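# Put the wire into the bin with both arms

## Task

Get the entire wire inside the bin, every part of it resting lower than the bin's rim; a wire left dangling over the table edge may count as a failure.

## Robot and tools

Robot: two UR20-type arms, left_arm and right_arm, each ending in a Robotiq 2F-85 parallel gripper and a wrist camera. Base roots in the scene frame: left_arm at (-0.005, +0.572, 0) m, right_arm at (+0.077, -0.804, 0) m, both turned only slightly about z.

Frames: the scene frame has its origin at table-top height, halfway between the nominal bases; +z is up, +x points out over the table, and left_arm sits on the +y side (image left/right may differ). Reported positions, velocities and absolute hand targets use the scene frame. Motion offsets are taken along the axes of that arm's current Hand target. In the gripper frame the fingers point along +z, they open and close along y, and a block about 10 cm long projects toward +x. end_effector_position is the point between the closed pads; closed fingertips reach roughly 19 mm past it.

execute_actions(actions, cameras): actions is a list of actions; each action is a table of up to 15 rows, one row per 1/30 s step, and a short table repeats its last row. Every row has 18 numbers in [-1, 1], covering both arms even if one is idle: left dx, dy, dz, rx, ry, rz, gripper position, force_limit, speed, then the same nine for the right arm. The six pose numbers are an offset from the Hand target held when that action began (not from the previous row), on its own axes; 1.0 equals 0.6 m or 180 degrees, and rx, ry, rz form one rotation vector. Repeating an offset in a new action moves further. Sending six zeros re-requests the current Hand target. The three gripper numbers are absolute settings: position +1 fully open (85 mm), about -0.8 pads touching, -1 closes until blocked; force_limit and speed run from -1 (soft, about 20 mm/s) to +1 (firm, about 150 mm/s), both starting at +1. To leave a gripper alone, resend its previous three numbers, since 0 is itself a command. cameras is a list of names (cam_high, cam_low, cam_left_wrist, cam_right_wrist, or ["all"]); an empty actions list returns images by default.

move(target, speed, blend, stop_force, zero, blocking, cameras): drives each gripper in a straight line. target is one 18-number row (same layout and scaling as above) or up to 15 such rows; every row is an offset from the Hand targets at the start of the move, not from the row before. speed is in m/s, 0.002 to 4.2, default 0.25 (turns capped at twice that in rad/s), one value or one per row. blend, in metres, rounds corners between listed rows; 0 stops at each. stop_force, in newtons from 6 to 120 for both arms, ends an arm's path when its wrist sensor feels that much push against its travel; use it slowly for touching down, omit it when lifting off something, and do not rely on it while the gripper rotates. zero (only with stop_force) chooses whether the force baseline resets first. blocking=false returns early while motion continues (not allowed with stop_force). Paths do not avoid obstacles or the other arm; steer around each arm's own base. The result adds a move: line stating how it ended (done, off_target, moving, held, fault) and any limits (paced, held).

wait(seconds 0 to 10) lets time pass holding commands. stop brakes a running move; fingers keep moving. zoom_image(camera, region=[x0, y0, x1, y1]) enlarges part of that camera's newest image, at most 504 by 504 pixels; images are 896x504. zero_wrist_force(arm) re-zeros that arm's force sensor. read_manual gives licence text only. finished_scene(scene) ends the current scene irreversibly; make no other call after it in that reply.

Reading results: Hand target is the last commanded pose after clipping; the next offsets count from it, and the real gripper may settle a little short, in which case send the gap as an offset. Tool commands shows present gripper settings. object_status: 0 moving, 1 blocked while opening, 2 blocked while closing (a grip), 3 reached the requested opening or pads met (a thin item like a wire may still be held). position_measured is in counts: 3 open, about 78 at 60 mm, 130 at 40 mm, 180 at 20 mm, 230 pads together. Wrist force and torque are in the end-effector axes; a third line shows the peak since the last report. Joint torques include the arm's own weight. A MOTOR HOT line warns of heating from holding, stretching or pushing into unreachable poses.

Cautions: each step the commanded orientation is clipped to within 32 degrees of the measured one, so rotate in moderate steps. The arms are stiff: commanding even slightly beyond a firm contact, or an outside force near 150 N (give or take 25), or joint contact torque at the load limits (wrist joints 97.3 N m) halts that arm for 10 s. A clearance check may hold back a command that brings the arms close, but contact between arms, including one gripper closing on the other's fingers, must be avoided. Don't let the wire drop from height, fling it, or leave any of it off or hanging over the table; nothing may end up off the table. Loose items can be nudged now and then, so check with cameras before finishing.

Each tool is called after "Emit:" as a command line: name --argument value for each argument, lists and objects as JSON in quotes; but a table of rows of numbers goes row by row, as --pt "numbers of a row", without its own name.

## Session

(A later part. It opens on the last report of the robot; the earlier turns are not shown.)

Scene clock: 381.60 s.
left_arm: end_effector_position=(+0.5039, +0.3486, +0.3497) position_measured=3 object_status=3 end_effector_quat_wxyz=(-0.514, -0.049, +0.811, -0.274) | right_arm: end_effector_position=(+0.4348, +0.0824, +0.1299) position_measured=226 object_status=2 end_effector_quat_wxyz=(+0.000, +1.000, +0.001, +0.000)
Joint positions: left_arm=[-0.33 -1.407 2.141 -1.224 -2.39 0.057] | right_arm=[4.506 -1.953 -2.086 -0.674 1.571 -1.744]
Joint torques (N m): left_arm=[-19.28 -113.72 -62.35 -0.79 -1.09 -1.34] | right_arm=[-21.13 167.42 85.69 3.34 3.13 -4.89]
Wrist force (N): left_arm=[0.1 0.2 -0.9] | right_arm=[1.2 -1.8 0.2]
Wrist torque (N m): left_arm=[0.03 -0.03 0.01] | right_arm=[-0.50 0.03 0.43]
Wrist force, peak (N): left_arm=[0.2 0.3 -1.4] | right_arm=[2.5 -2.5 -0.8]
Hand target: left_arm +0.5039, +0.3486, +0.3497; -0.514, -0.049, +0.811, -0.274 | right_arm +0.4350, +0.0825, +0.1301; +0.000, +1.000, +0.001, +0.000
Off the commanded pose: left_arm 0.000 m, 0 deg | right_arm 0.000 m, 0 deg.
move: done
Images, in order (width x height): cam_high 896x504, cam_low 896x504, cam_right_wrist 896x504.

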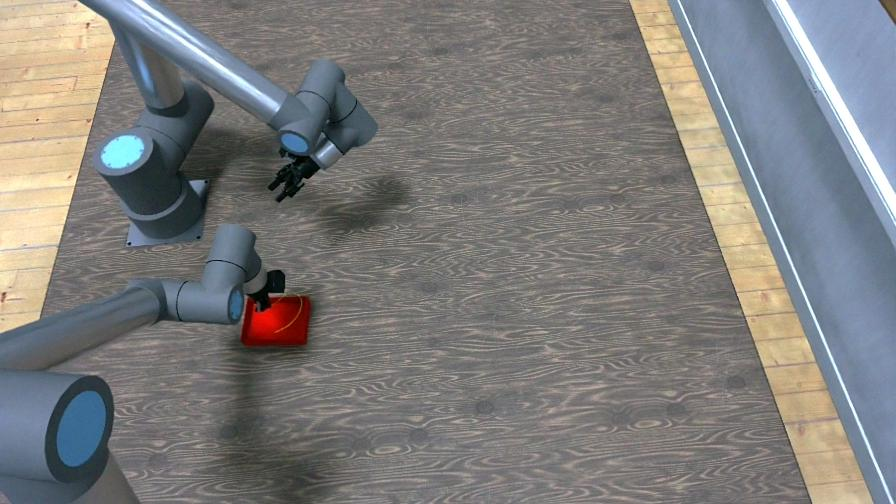

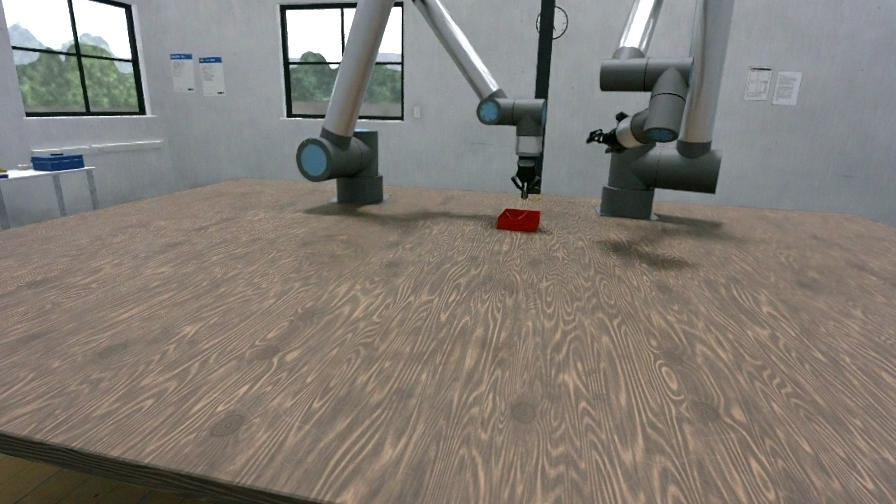

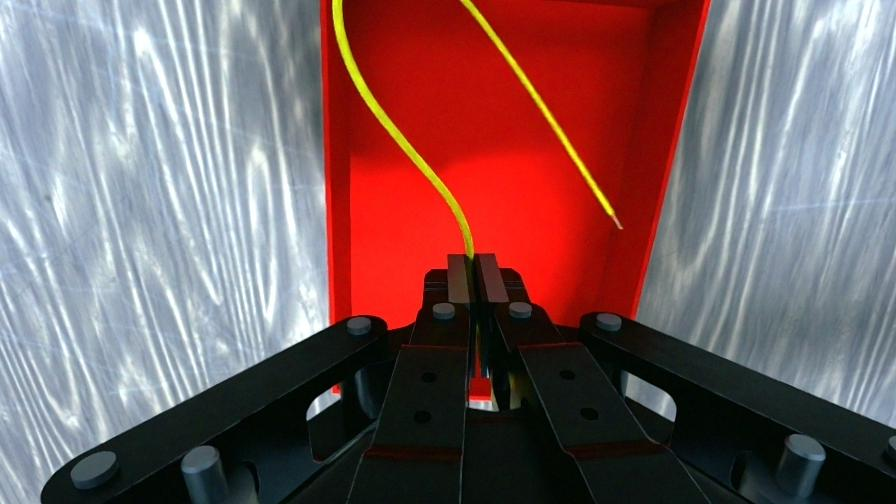

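Emit:
move --target '[0,0,0,0,0,0,1,1,1,0,-0.0542,0.0333,0.222,0,0,-1,-0.7,-1]' --speed 0.4 --cameras '["cam_low","cam_high","cam_right_wrist"]'

Emit:
zoom_image --camera "cam_low" --region '[480, 165, 560, 240]'

Emit:
zoom_image --camera "cam_high" --region '[200, 260, 340, 360]'

Scene clock: 418.60 s.
left_arm: end_effector_position=(+0.5039, +0.3486, +0.3497) position_measured=3 object_status=3 end_effector_quat_wxyz=(-0.514, -0.049, +0.811, -0.274) | right_arm: end_effector_position=(+0.4349, +0.1150, +0.1101) position_measured=226 object_status=2 end_effector_quat_wxyz=(-0.341, +0.940, +0.001, -0.001)
Joint positions: left_arm=[-0.33 -1.407 2.141 -1.224 -2.39 0.057] | right_arm=[4.464 -2.121 -2.329 0.422 1.709 -1.737]
Joint torques (N m): left_arm=[-17.68 -112.52 -64.61 -1.05 -1.35 -1.55] | right_arm=[-11.57 112.69 14.62 14.91 4.57 4.22]
Wrist force (N): left_arm=[0.3 0.0 -1.1] | right_arm=[2.2 -0.1 0.4]
Wrist torque (N m): left_arm=[-0.01 -0.06 0.00] | right_arm=[-0.27 -0.08 0.10]
Wrist force, peak (N): left_arm=[0.4 0.4 -1.6] | right_arm=[1.6 -3.1 0.1]
Hand target: left_arm +0.5039, +0.3486, +0.3497; -0.514, -0.049, +0.811, -0.274 | right_arm +0.4349, +0.1150, +0.1101; -0.341, +0.940, +0.001, -0.001
Off the commanded pose: left_arm 0.000 m, 0 deg | right_arm 0.000 m, 0 deg.
move: done
Images, in order (width x height): cam_high 896x504, cam_low 896x504, cam_right_wrist 896x504.

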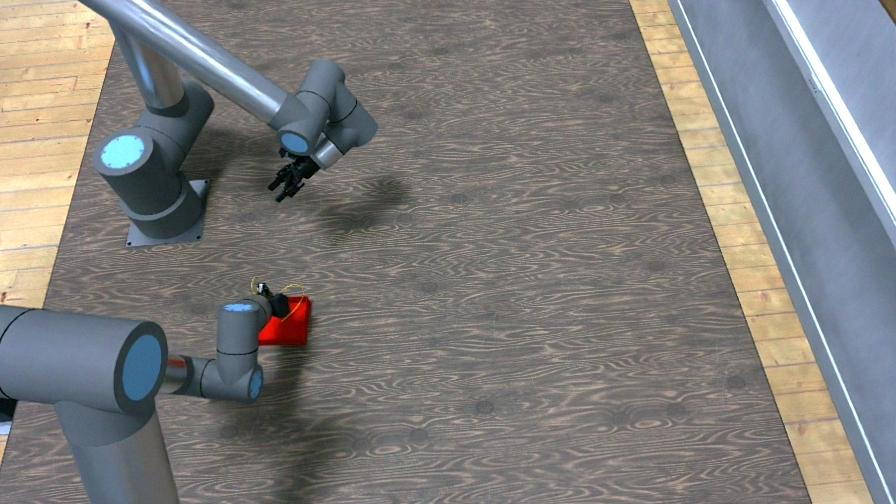

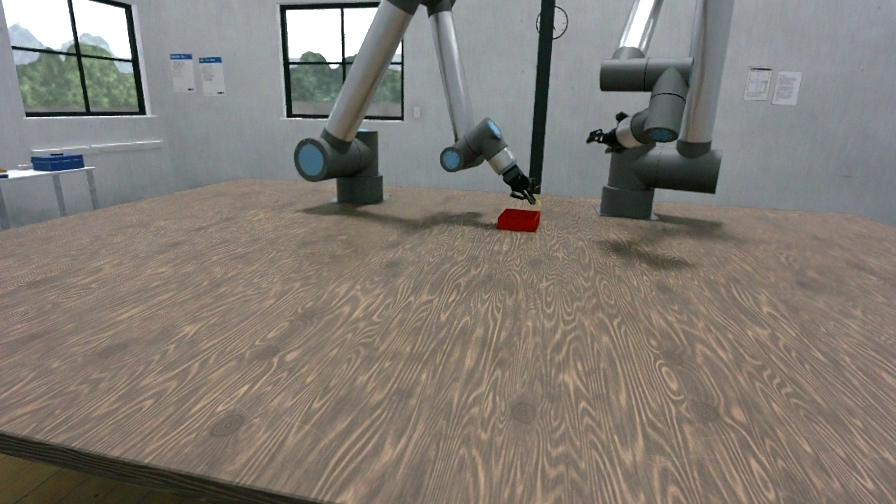

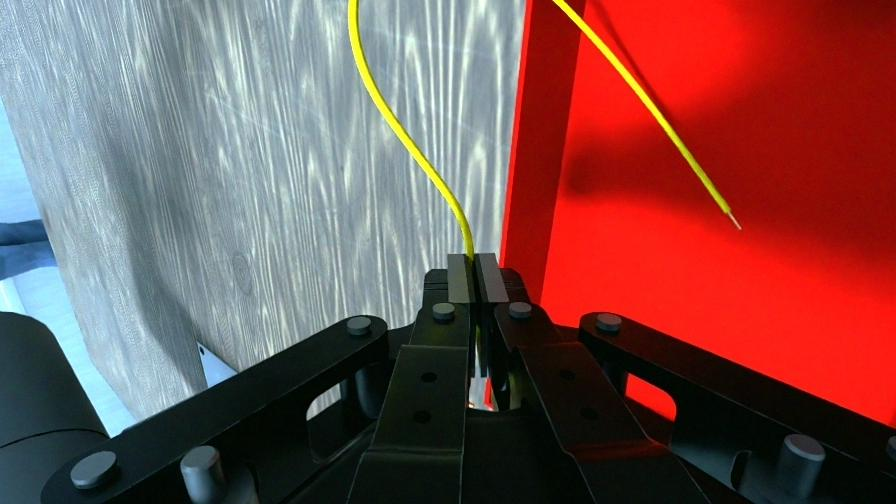

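Scaled by 6.300 from the camera's 896x504 image, which has a finer 1280x720 frame.

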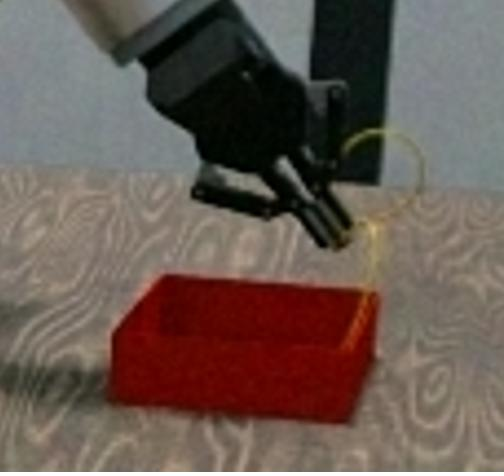

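Scaled by 3.600 from the camera's 896x504 image, which has a finer 1280x720 frame.

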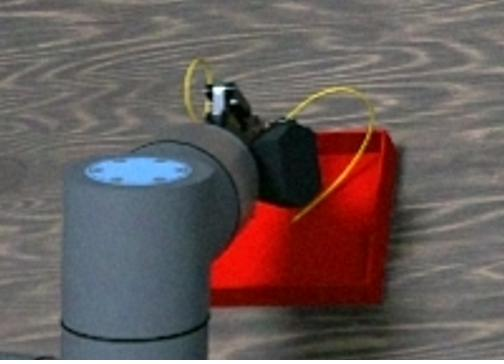

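Emit:
move --pt "0 0 0 0 0 0 1 1 1 -0.0417 0.1 -0.0622 -0.222 0 0 -1 -0.7 -1" --pt "0 0 0 0 0 0 1 1 1 -0.0417 0.1805 0.0335 -0.222 0 0 -1 -0.7 -1" --speed '[0.4,0.15]' --blend '[0.01,0]' --cameras '["cam_low","cam_high","cam_right_wrist"]'

Emit:
zoom_image --camera "cam_low" --region '[480, 165, 560, 240]'

Emit:
zoom_image --camera "cam_high" --region '[200, 260, 340, 360]'

Scene clock: 448.83 s.
left_arm: end_effector_position=(+0.5039, +0.3486, +0.3497) position_measured=3 object_status=3 end_effector_quat_wxyz=(-0.514, -0.049, +0.811, -0.274) | right_arm: end_effector_position=(+0.4100, +0.0448, +0.0254) position_measured=226 object_status=2 end_effector_quat_wxyz=(+0.000, +1.000, +0.001, +0.000) end_effector_velocity=(+0.000, +0.001, -0.002) end_effector_angular_velocity=(+0.001, +0.000, -0.001)
Joint positions: left_arm=[-0.33 -1.407 2.141 -1.224 -2.39 0.057] | right_arm=[4.526 -2.038 -2.186 -0.489 1.571 -1.724]
Joint velocities: left_arm=[within noise] | right_arm=[0 -0.003 0 0.005 0.001 0.001]
Joint torques (N m): left_arm=[-16.71 -116.28 -63.81 -1.13 -1.24 -1.33] | right_arm=[4.68 115.05 37.51 14.86 -4.71 3.82]
Wrist force (N): left_arm=[0.1 0.5 -1.1] | right_arm=[1.3 -2.2 0.5]
Wrist torque (N m): left_arm=[0.09 -0.02 0.01] | right_arm=[-0.54 0.04 0.16]
Wrist force, peak (N): left_arm=[0.3 0.0 -1.6] | right_arm=[1.7 -2.7 1.8]
Hand target: left_arm +0.5039, +0.3486, +0.3497; -0.514, -0.049, +0.811, -0.274 | right_arm +0.4100, +0.0448, +0.0252; +0.000, +1.000, +0.001, +0.000
Off the commanded pose: left_arm 0.000 m, 0 deg | right_arm 0.000 m, 0 deg.
move: done
Images, in order (width x height): cam_high 896x504, cam_low 896x504, cam_right_wrist 896x504.

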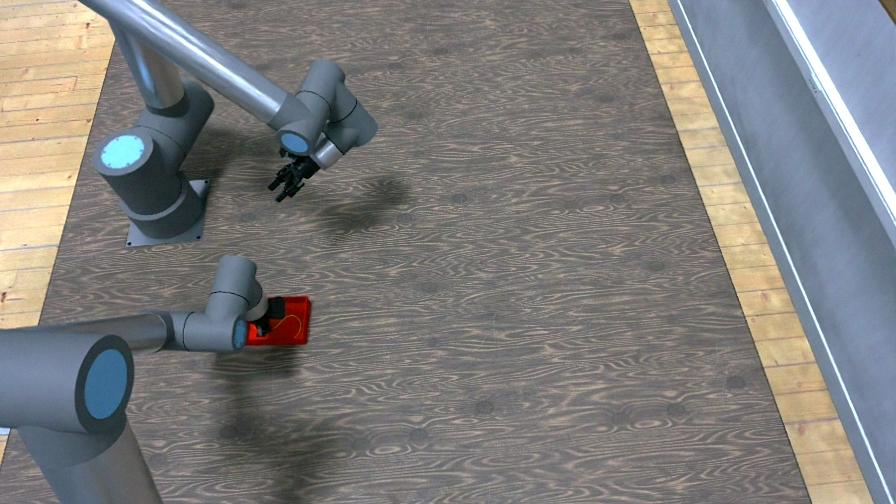

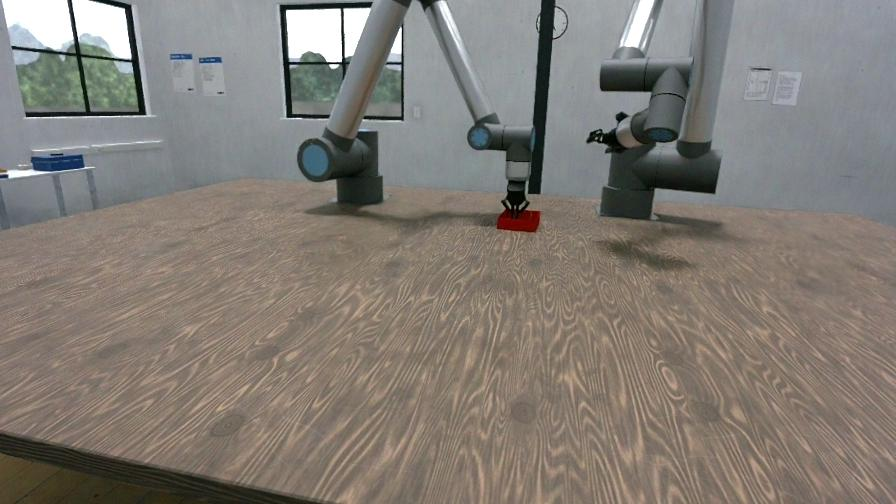

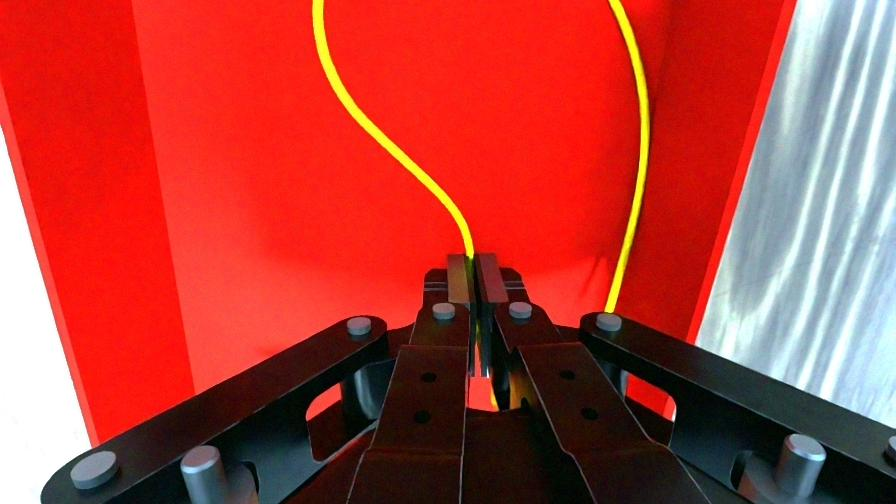

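Scaled by 6.300 from the camera's 896x504 image, which has a finer 1280x720 frame.

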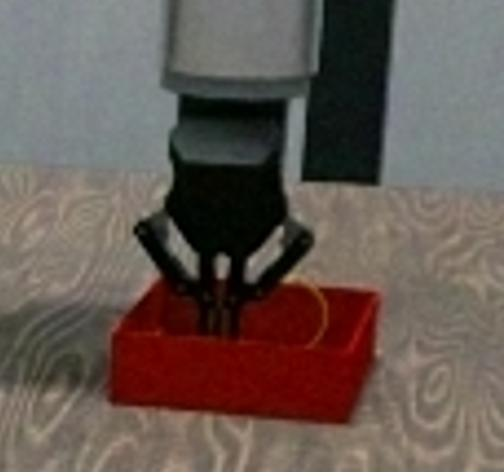

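Scaled by 3.600 from the camera's 896x504 image, which has a finer 1280x720 frame.

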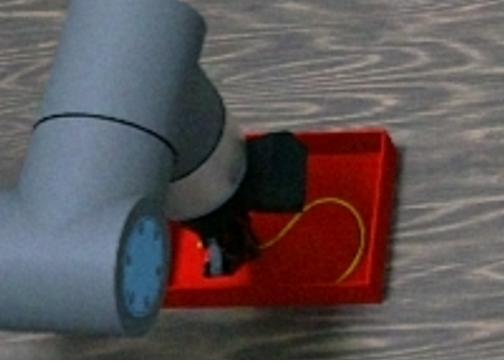

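Emit:
move --target '[0,0,0,0,0,0,1,1,1,0,0,0,0,0,0,-0.55,-0.7,-1]'

Emit:
move --target '[0,0,0,0,0,0,1,1,1,0.0,0,-0.35,0,0,0,-0.55,-0.7,-1]' --speed 0.25 --cameras '["cam_low","cam_high","cam_right_wrist"]'

Emit:
zoom_image --camera "cam_low" --region '[480, 165, 560, 240]'

Emit:
zoom_image --camera "cam_high" --region '[200, 260, 340, 360]'

Emit:
zoom_image --camera "cam_right_wrist" --region '[280, 0, 680, 340]'

Scene clock: 452.90 s.
left_arm: end_effector_position=(+0.5039, +0.3486, +0.3497) position_measured=3 object_status=3 end_effector_quat_wxyz=(-0.514, -0.049, +0.811, -0.274) | right_arm: end_effector_position=(+0.4100, +0.0448, +0.0252) position_measured=199 object_status=0 end_effector_quat_wxyz=(+0.000, +1.000, +0.001, +0.000)
Joint positions: left_arm=[-0.33 -1.407 2.141 -1.224 -2.39 0.057] | right_arm=[4.526 -2.039 -2.186 -0.488 1.571 -1.724]
Joint torques (N m): left_arm=[-15.68 -112.08 -62.11 -1.01 -1.14 -1.71] | right_arm=[-2.54 116.62 30.07 14.24 -4.89 -3.09]
Wrist force (N): left_arm=[0.1 0.2 -1.1] | right_arm=[1.6 -2.1 0.0]
Wrist torque (N m): left_arm=[0.04 -0.02 0.01] | right_arm=[-0.55 -0.03 0.16]
Wrist force, peak (N): left_arm=[0.0 0.2 -1.6] | right_arm=[1.8 -2.8 0.3]
Hand target: left_arm +0.5039, +0.3486, +0.3497; -0.514, -0.049, +0.811, -0.274 | right_arm +0.4100, +0.0448, +0.0252; +0.000, +1.000, +0.001, +0.000
Off the commanded pose: left_arm 0.000 m, 0 deg | right_arm 0.000 m, 0 deg.
move: done

Scene clock: 454.47 s.
left_arm: end_effector_position=(+0.5039, +0.3486, +0.3497) position_measured=3 object_status=3 end_effector_quat_wxyz=(-0.514, -0.049, +0.811, -0.274) | right_arm: end_effector_position=(+0.4101, +0.0449, +0.2349) position_measured=199 object_status=3 end_effector_quat_wxyz=(+0.000, +1.000, +0.001, +0.000)
Joint positions: left_arm=[-0.33 -1.407 2.141 -1.224 -2.39 0.057] | right_arm=[4.526 -1.808 -2.094 -0.811 1.571 -1.724]
Joint torques (N m): left_arm=[-17.02 -117.36 -63.82 -0.66 -1.63 -1.91] | right_arm=[23.4 148.12 100.08 4.53 0.37 5.29]
Wrist force (N): left_arm=[0.5 0.3 -1.1] | right_arm=[1.0 -2.1 0.0]
Wrist torque (N m): left_arm=[0.06 -0.08 0.01] | right_arm=[-0.52 0.07 0.21]
Wrist force, peak (N): left_arm=[0.0 0.2 -1.5] | right_arm=[1.4 -2.1 3.1]
Hand target: left_arm +0.5039, +0.3486, +0.3497; -0.514, -0.049, +0.811, -0.274 | right_arm +0.4101, +0.0449, +0.2352; +0.000, +1.000, +0.001, +0.000
Off the commanded pose: left_arm 0.000 m, 0 deg | right_arm 0.000 m, 0 deg.
move: done
Images, in order (width x height): cam_high 896x504, cam_low 896x504, cam_right_wrist 896x504.

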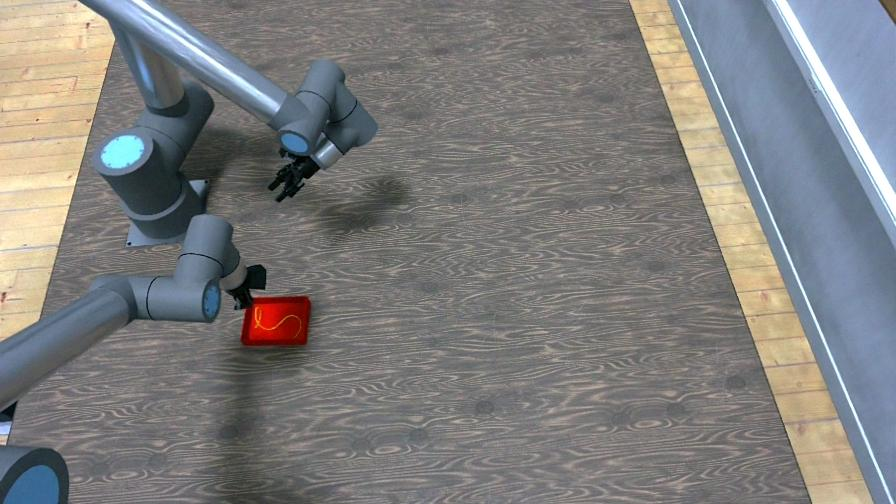

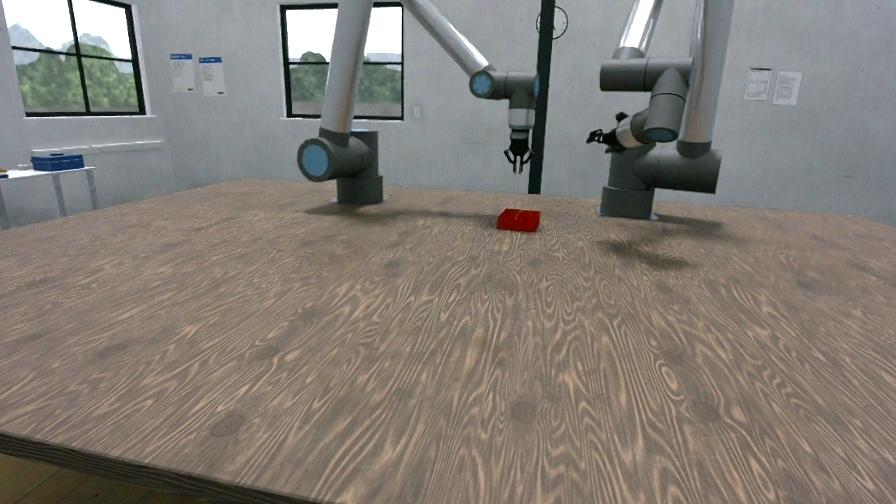

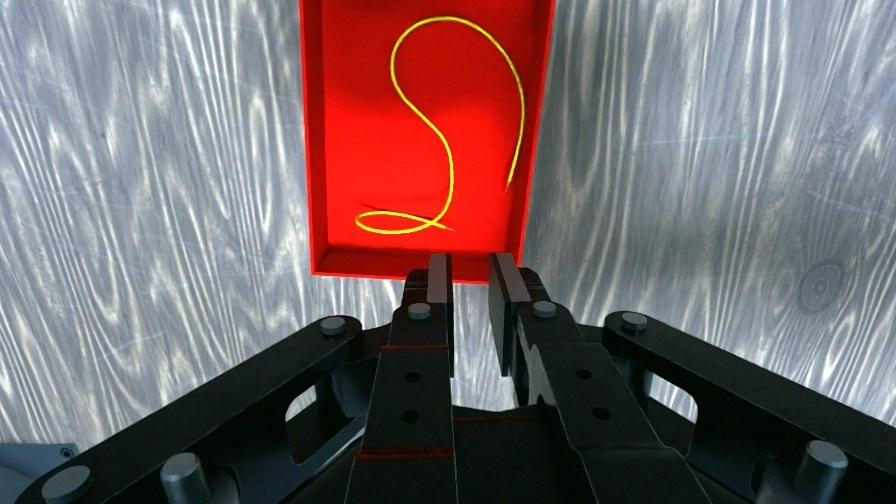

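Scaled by 6.300 from the camera's 896x504 image, which has a finer 1280x720 frame.

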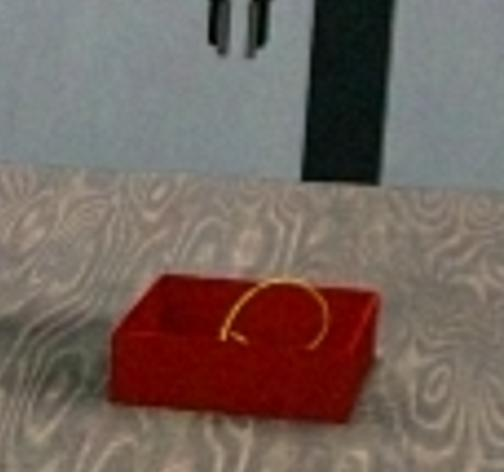

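Scaled by 3.600 from the camera's 896x504 image, which has a finer 1280x720 frame.

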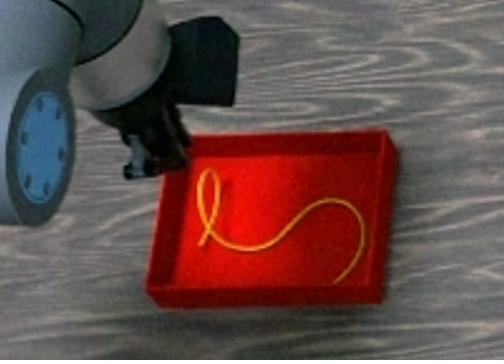

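Scaled by 1.260 from the camera's 896x504 image, which has a finer 1280x720 frame.

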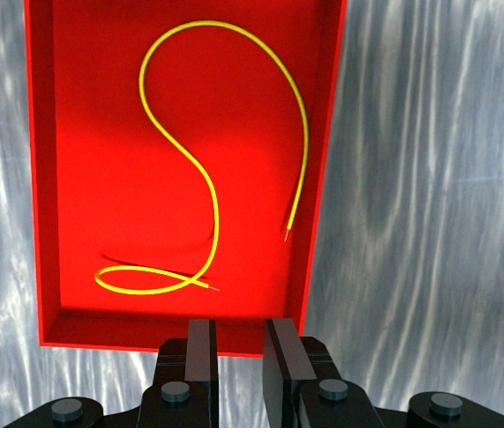

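Emit:
move --pt "0 0 0 0 0 0 1 1 1 -0.0418 -0.0668 0.2253 0 0 0 -0.8 -0.7 -1" --pt "0 0 0 0 0 0 1 1 1 -0.0085 -0.0668 0.3003 0 0 0 -0.8 -0.7 -1" --pt "0 0 0 0 0 0 1 1 1 0.0165 -0.0668 0.3437 0 0 0 -0.8 -0.7 -1" --speed '[0.3,0.1,0.06]' --blend '[0.005,0.005,0]' --cameras '["cam_low","cam_right_wrist"]'

Emit:
zoom_image --camera "cam_low" --region '[480, 165, 560, 240]'

Scene clock: 487.67 s.
left_arm: end_effector_position=(+0.5039, +0.3486, +0.3497) position_measured=3 object_status=3 end_effector_quat_wxyz=(-0.514, -0.049, +0.811, -0.274) | right_arm: end_effector_position=(+0.4197, +0.0849, +0.0292) position_measured=229 object_status=3 end_effector_quat_wxyz=(+0.000, +1.000, +0.001, +0.000)
Joint positions: left_arm=[-0.33 -1.407 2.141 -1.224 -2.39 0.057] | right_arm=[4.522 -2.062 -2.125 -0.526 1.571 -1.728]
Joint torques (N m): left_arm=[-15.31 -111 -62.53 -1.1 -1.03 -2.15] | right_arm=[-17.87 124.07 82.05 14.28 -2.73 -5.58]
Wrist force (N): left_arm=[0.3 0.1 -1.2] | right_arm=[1.0 -1.9 0.2]
Wrist torque (N m): left_arm=[0.02 -0.06 0.01] | right_arm=[-0.49 0.07 0.43]
Wrist force, peak (N): left_arm=[0.4 0.2 -1.6] | right_arm=[2.0 -1.3 -2.9]
Hand target: left_arm +0.5039, +0.3486, +0.3497; -0.514, -0.049, +0.811, -0.274 | right_arm +0.4198, +0.0849, +0.0289; +0.000, +1.000, +0.001, +0.000
Off the commanded pose: left_arm 0.000 m, 0 deg | right_arm 0.000 m, 0 deg.
move: done
Images, in order (width x height): cam_low 896x504, cam_right_wrist 896x504.

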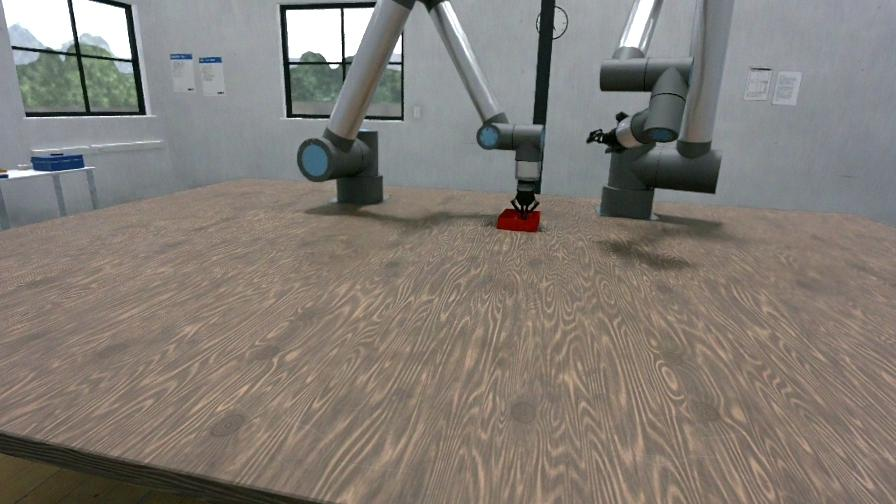

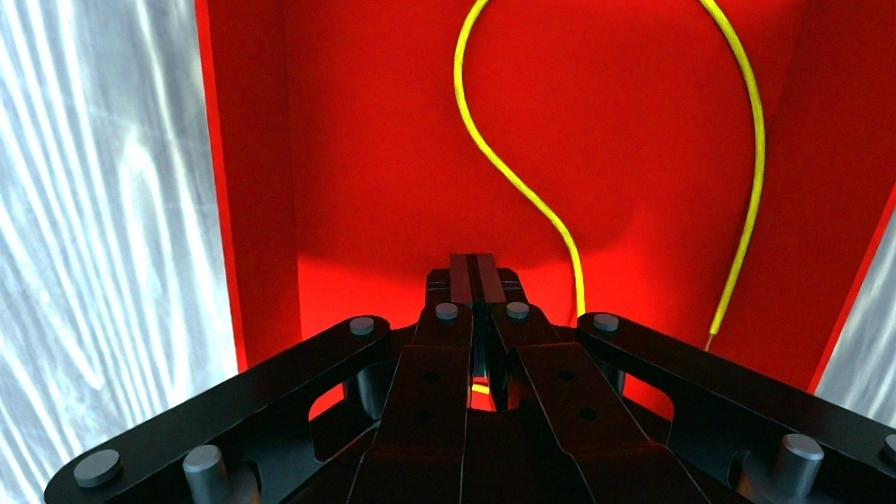

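Scaled by 6.300 from the camera's 896x504 image, which has a finer 1280x720 frame.

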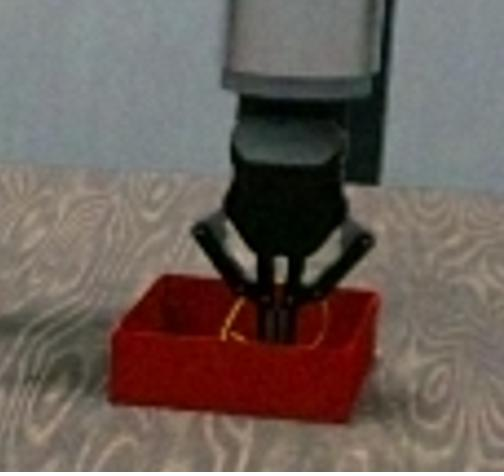

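Emit:
move --pt "0 0 0 0 0 0 1 1 1 0 0 -0.13 0 0 0 -0.8 -0.7 -1" --pt "0 0 0 0 0 0 1 1 1 -0.05 0.0583 -0.285 0 0 -0.5 -0.4 -0.7 -1" --speed 0.5 --blend '[0.03,0]' --cameras '["cam_low","cam_high","cam_right_wrist"]'

Emit:
zoom_image --camera "cam_low" --region '[490, 195, 550, 240]'

Emit:
zoom_image --camera "cam_high" --region '[220, 280, 330, 360]'

Emit:
zoom_image --camera "cam_right_wrist" --region '[280, 0, 720, 340]'

Scene clock: 520.17 s.
left_arm: end_effector_position=(+0.5039, +0.3486, +0.3497) position_measured=3 object_status=3 end_effector_quat_wxyz=(-0.514, -0.049, +0.811, -0.274) | right_arm: end_effector_position=(+0.3900, +0.0499, +0.1999) position_measured=179 object_status=0 end_effector_quat_wxyz=(+0.000, +0.706, +0.708, +0.000)
Joint positions: left_arm=[-0.33 -1.407 2.141 -1.224 -2.39 0.057] | right_arm=[4.549 -1.839 -2.118 -0.756 1.571 -3.272]
Joint torques (N m): left_arm=[-18.47 -115.56 -63.39 -0.9 -1 -2.01] | right_arm=[-12.67 146.01 97.91 4.73 3.33 -4.87]
Wrist force (N): left_arm=[0.2 0.1 -1.2] | right_arm=[0.9 -2.3 -0.2]
Wrist torque (N m): left_arm=[0.02 -0.03 0.01] | right_arm=[-0.56 0.09 0.46]
Wrist force, peak (N): left_arm=[0.2 0.3 -1.7] | right_arm=[1.3 -2.0 3.9]
Hand target: left_arm +0.5039, +0.3486, +0.3497; -0.514, -0.049, +0.811, -0.274 | right_arm +0.3900, +0.0499, +0.1999; +0.000, +0.706, +0.708, +0.000
Off the commanded pose: left_arm 0.000 m, 0 deg | right_arm 0.000 m, 0 deg.
move: done
Images, in order (width x height): cam_high 896x504, cam_low 896x504, cam_right_wrist 896x504.

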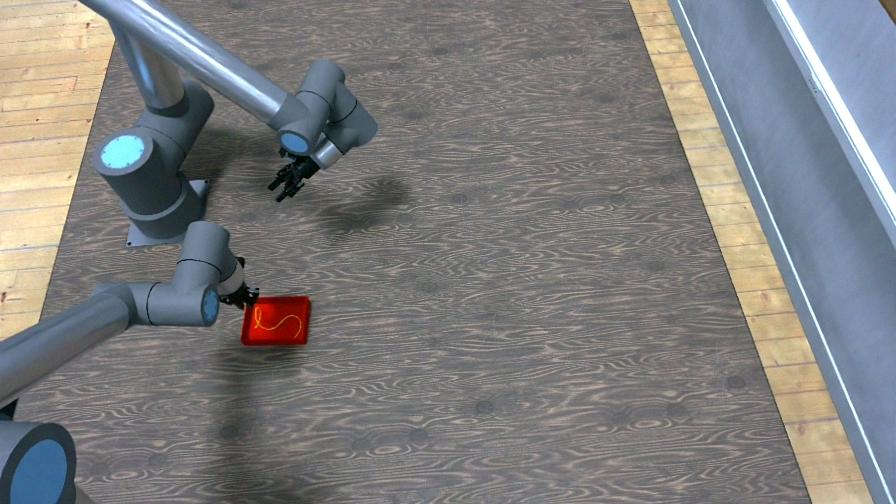

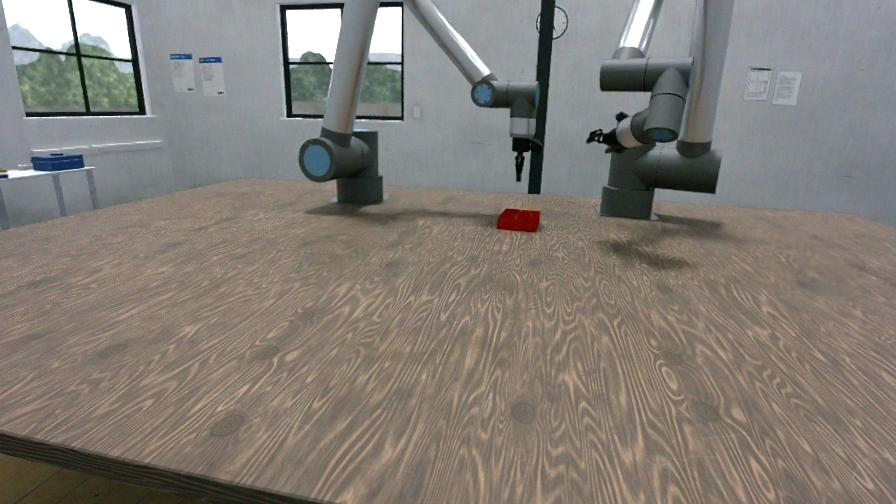

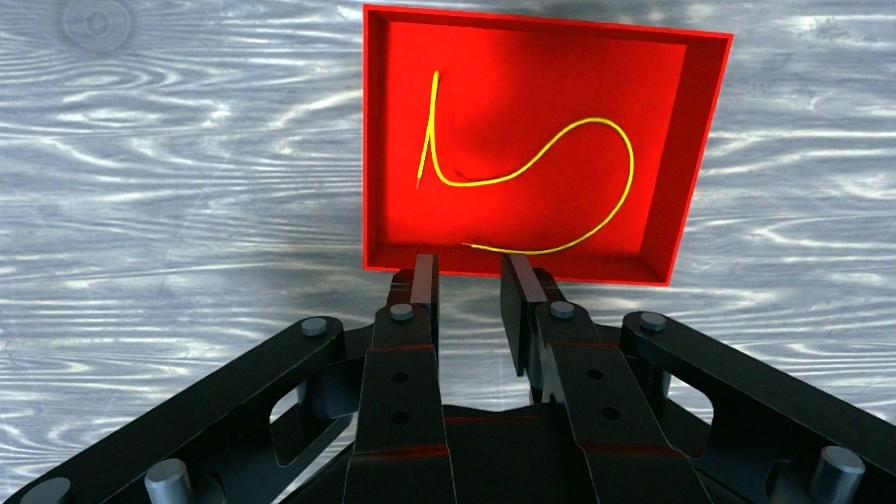

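Scaled by 8.400 from the camera's 896x504 image, which has a finer 1280x720 frame.

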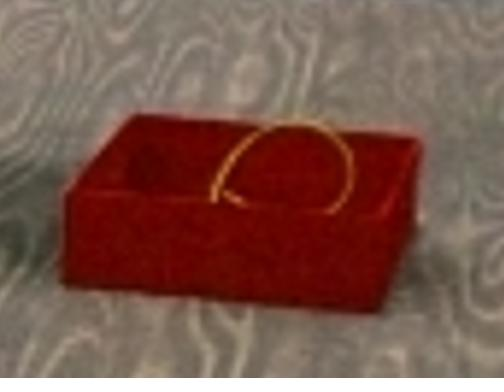

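Scaled by 4.582 from the camera's 896x504 image, which has a finer 1280x720 frame.

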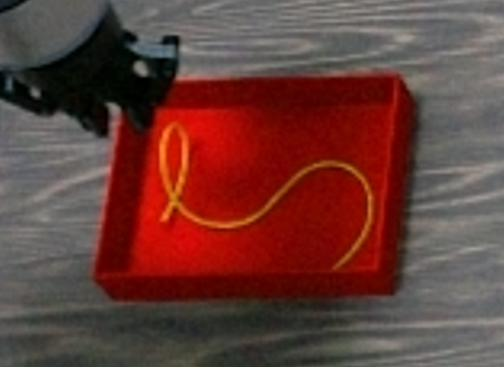

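Scaled by 1.145 from the camera's 896x504 image, which has a finer 1280x720 frame.

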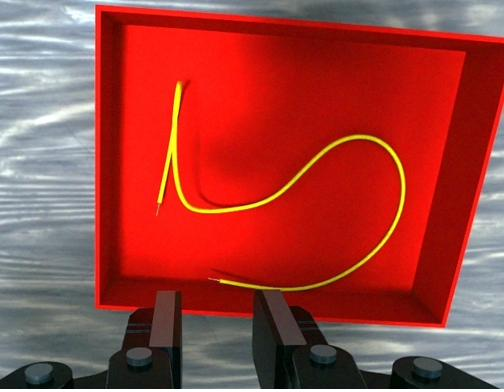

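Emit:
move --pt "0 0 0 0 0 0 1 1 1 0.02 -0.04 0.1665 0 0 0 -0.5 -0.7 -1" --pt "0 0 0 0 0 0 1 1 1 0.02 -0.04 0.26 0 0 0 -0.5 -0.7 -1" --speed '[0.3,0.1]' --blend '[0.01,0]'

Emit:
move --target '[0,0,0,0,0,0,1,1,1,0,0,0,0,0,0,-1,-0.7,-1]'

Emit:
move --pt "0 0 0 0 0 0 1 1 1 -0.0367 0.0317 0.0067 0 0 0 -1 -0.7 -1" --pt "0 0 0 0 0 0 1 1 1 -0.0633 0.0767 0.03 0 0 0 -1 -0.7 -1" --speed 0.1 --blend '[0.01,0]' --cameras '["cam_low","cam_high","cam_right_wrist"]'

Emit:
zoom_image --camera "cam_low" --region '[490, 195, 550, 240]'

Emit:
zoom_image --camera "cam_high" --region '[220, 280, 330, 360]'

Scene clock: 534.87 s.
left_arm: end_effector_position=(+0.5039, +0.3486, +0.3497) position_measured=3 object_status=3 end_effector_quat_wxyz=(-0.514, -0.049, +0.811, -0.274) | right_arm: end_effector_position=(+0.3659, +0.0618, +0.0442) position_measured=192 object_status=3 end_effector_quat_wxyz=(+0.000, +0.706, +0.708, +0.000)
Joint positions: left_arm=[-0.33 -1.407 2.141 -1.224 -2.39 0.057] | right_arm=[4.578 -2.016 -2.179 -0.518 1.571 -3.243]
Joint torques (N m): left_arm=[-16.52 -111.41 -62.41 -1.1 -0.99 -2.07] | right_arm=[26.31 97.66 32.93 14.57 -5.18 4.85]
Wrist force (N): left_arm=[0.3 0.1 -1.3] | right_arm=[1.2 -2.6 0.4]
Wrist torque (N m): left_arm=[0.02 -0.07 0.01] | right_arm=[-0.65 0.07 0.19]
Wrist force, peak (N): left_arm=[0.1 0.2 -1.7] | right_arm=[1.5 -3.2 1.8]
Hand target: left_arm +0.5039, +0.3486, +0.3497; -0.514, -0.049, +0.811, -0.274 | right_arm +0.3659, +0.0618, +0.0439; +0.000, +0.706, +0.708, +0.000
Off the commanded pose: left_arm 0.000 m, 0 deg | right_arm 0.000 m, 0 deg.
move: done

Scene clock: 535.80 s.
left_arm: end_effector_position=(+0.5039, +0.3486, +0.3497) position_measured=3 object_status=3 end_effector_quat_wxyz=(-0.514, -0.049, +0.811, -0.274) | right_arm: end_effector_position=(+0.3659, +0.0618, +0.0439) position_measured=226 object_status=0 end_effector_quat_wxyz=(+0.000, +0.706, +0.708, +0.000)
Joint positions: left_arm=[-0.33 -1.407 2.141 -1.224 -2.39 0.057] | right_arm=[4.578 -2.016 -2.179 -0.517 1.571 -3.243]
Joint torques (N m): left_arm=[-15.54 -116.39 -62.21 -0.87 -1.75 -2.17] | right_arm=[21.42 115.96 34.81 13.8 -4.54 4.33]
Wrist force (N): left_arm=[0.1 -0.1 -1.7] | right_arm=[1.4 -2.7 0.1]
Wrist torque (N m): left_arm=[-0.01 -0.01 0.01] | right_arm=[-0.68 0.03 0.19]
Wrist force, peak (N): left_arm=[0.1 -0.1 -1.7] | right_arm=[1.1 -3.1 0.1]
Hand target: left_arm +0.5039, +0.3486, +0.3497; -0.514, -0.049, +0.811, -0.274 | right_arm +0.3659, +0.0618, +0.0439; +0.000, +0.706, +0.708, +0.000
Off the commanded pose: left_arm 0.000 m, 0 deg | right_arm 0.000 m, 0 deg.
move: done

Scene clock: 536.97 s.
left_arm: end_effector_position=(+0.5039, +0.3486, +0.3497) position_measured=3 object_status=3 end_effector_quat_wxyz=(-0.514, -0.049, +0.811, -0.274) | right_arm: end_effector_position=(+0.4118, +0.0240, +0.0261) position_measured=226 object_status=2 end_effector_quat_wxyz=(+0.000, +0.706, +0.708, +0.000)
Joint positions: left_arm=[-0.33 -1.407 2.141 -1.224 -2.39 0.057] | right_arm=[4.521 -2.025 -2.213 -0.475 1.571 -3.3]
Joint torques (N m): left_arm=[-16.63 -114.03 -62.77 -1.16 -1 -1.8] | right_arm=[-8.55 114.1 27.81 12.24 1.44 -4.76]
Wrist force (N): left_arm=[0.0 0.4 -1.3] | right_arm=[2.3 -3.7 -2.3]
Wrist torque (N m): left_arm=[0.07 0.01 0.00] | right_arm=[-0.68 0.01 0.44]
Wrist force, peak (N): left_arm=[0.2 0.2 -1.6] | right_arm=[2.3 -3.7 -2.3]
Hand target: left_arm +0.5039, +0.3486, +0.3497; -0.514, -0.049, +0.811, -0.274 | right_arm +0.4120, +0.0239, +0.0259; +0.000, +0.706, +0.708, +0.000
Off the commanded pose: left_arm 0.000 m, 0 deg | right_arm 0.000 m, 0 deg.
move: done
Images, in order (width x height): cam_high 896x504, cam_low 896x504, cam_right_wrist 896x504.

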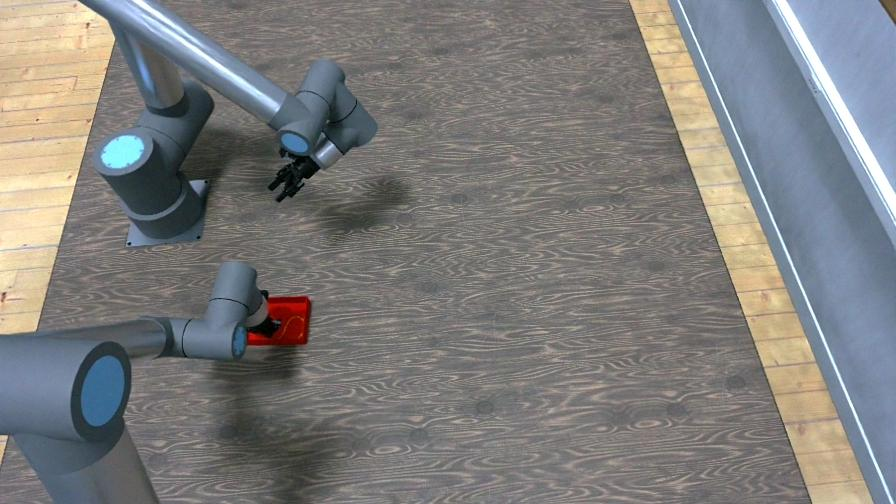

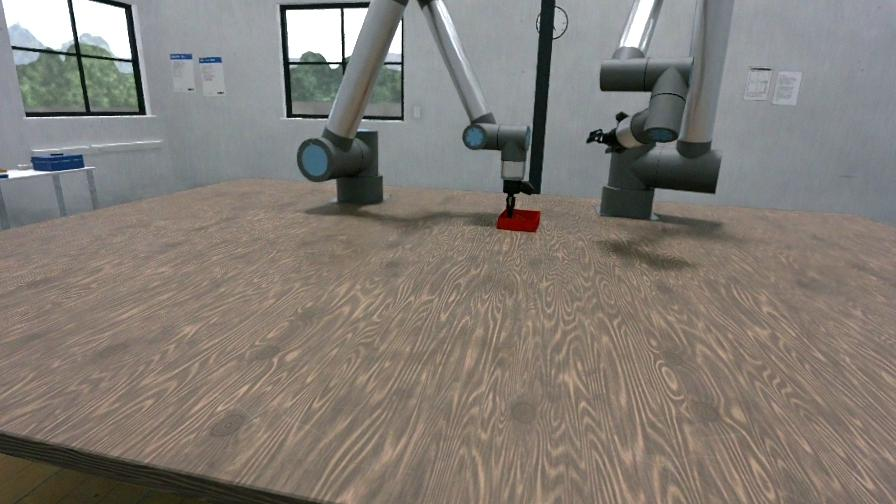

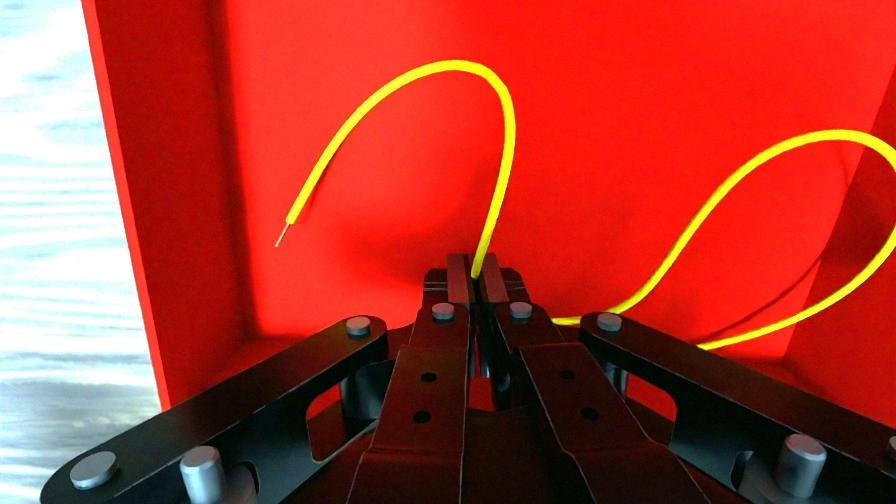

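Scaled by 8.400 from the camera's 896x504 image, which has a finer 1280x720 frame.

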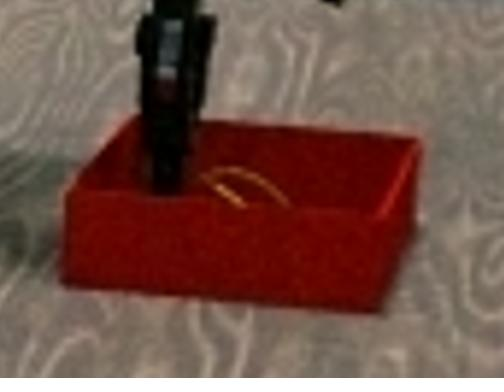

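Scaled by 4.582 from the camera's 896x504 image, which has a finer 1280x720 frame.

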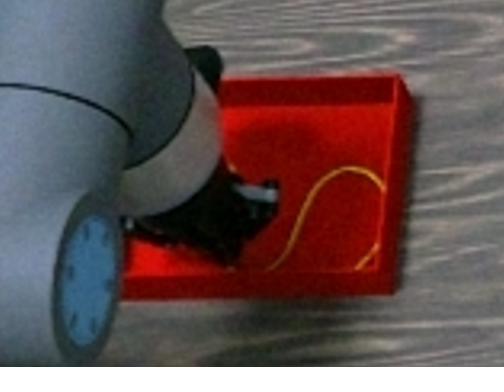

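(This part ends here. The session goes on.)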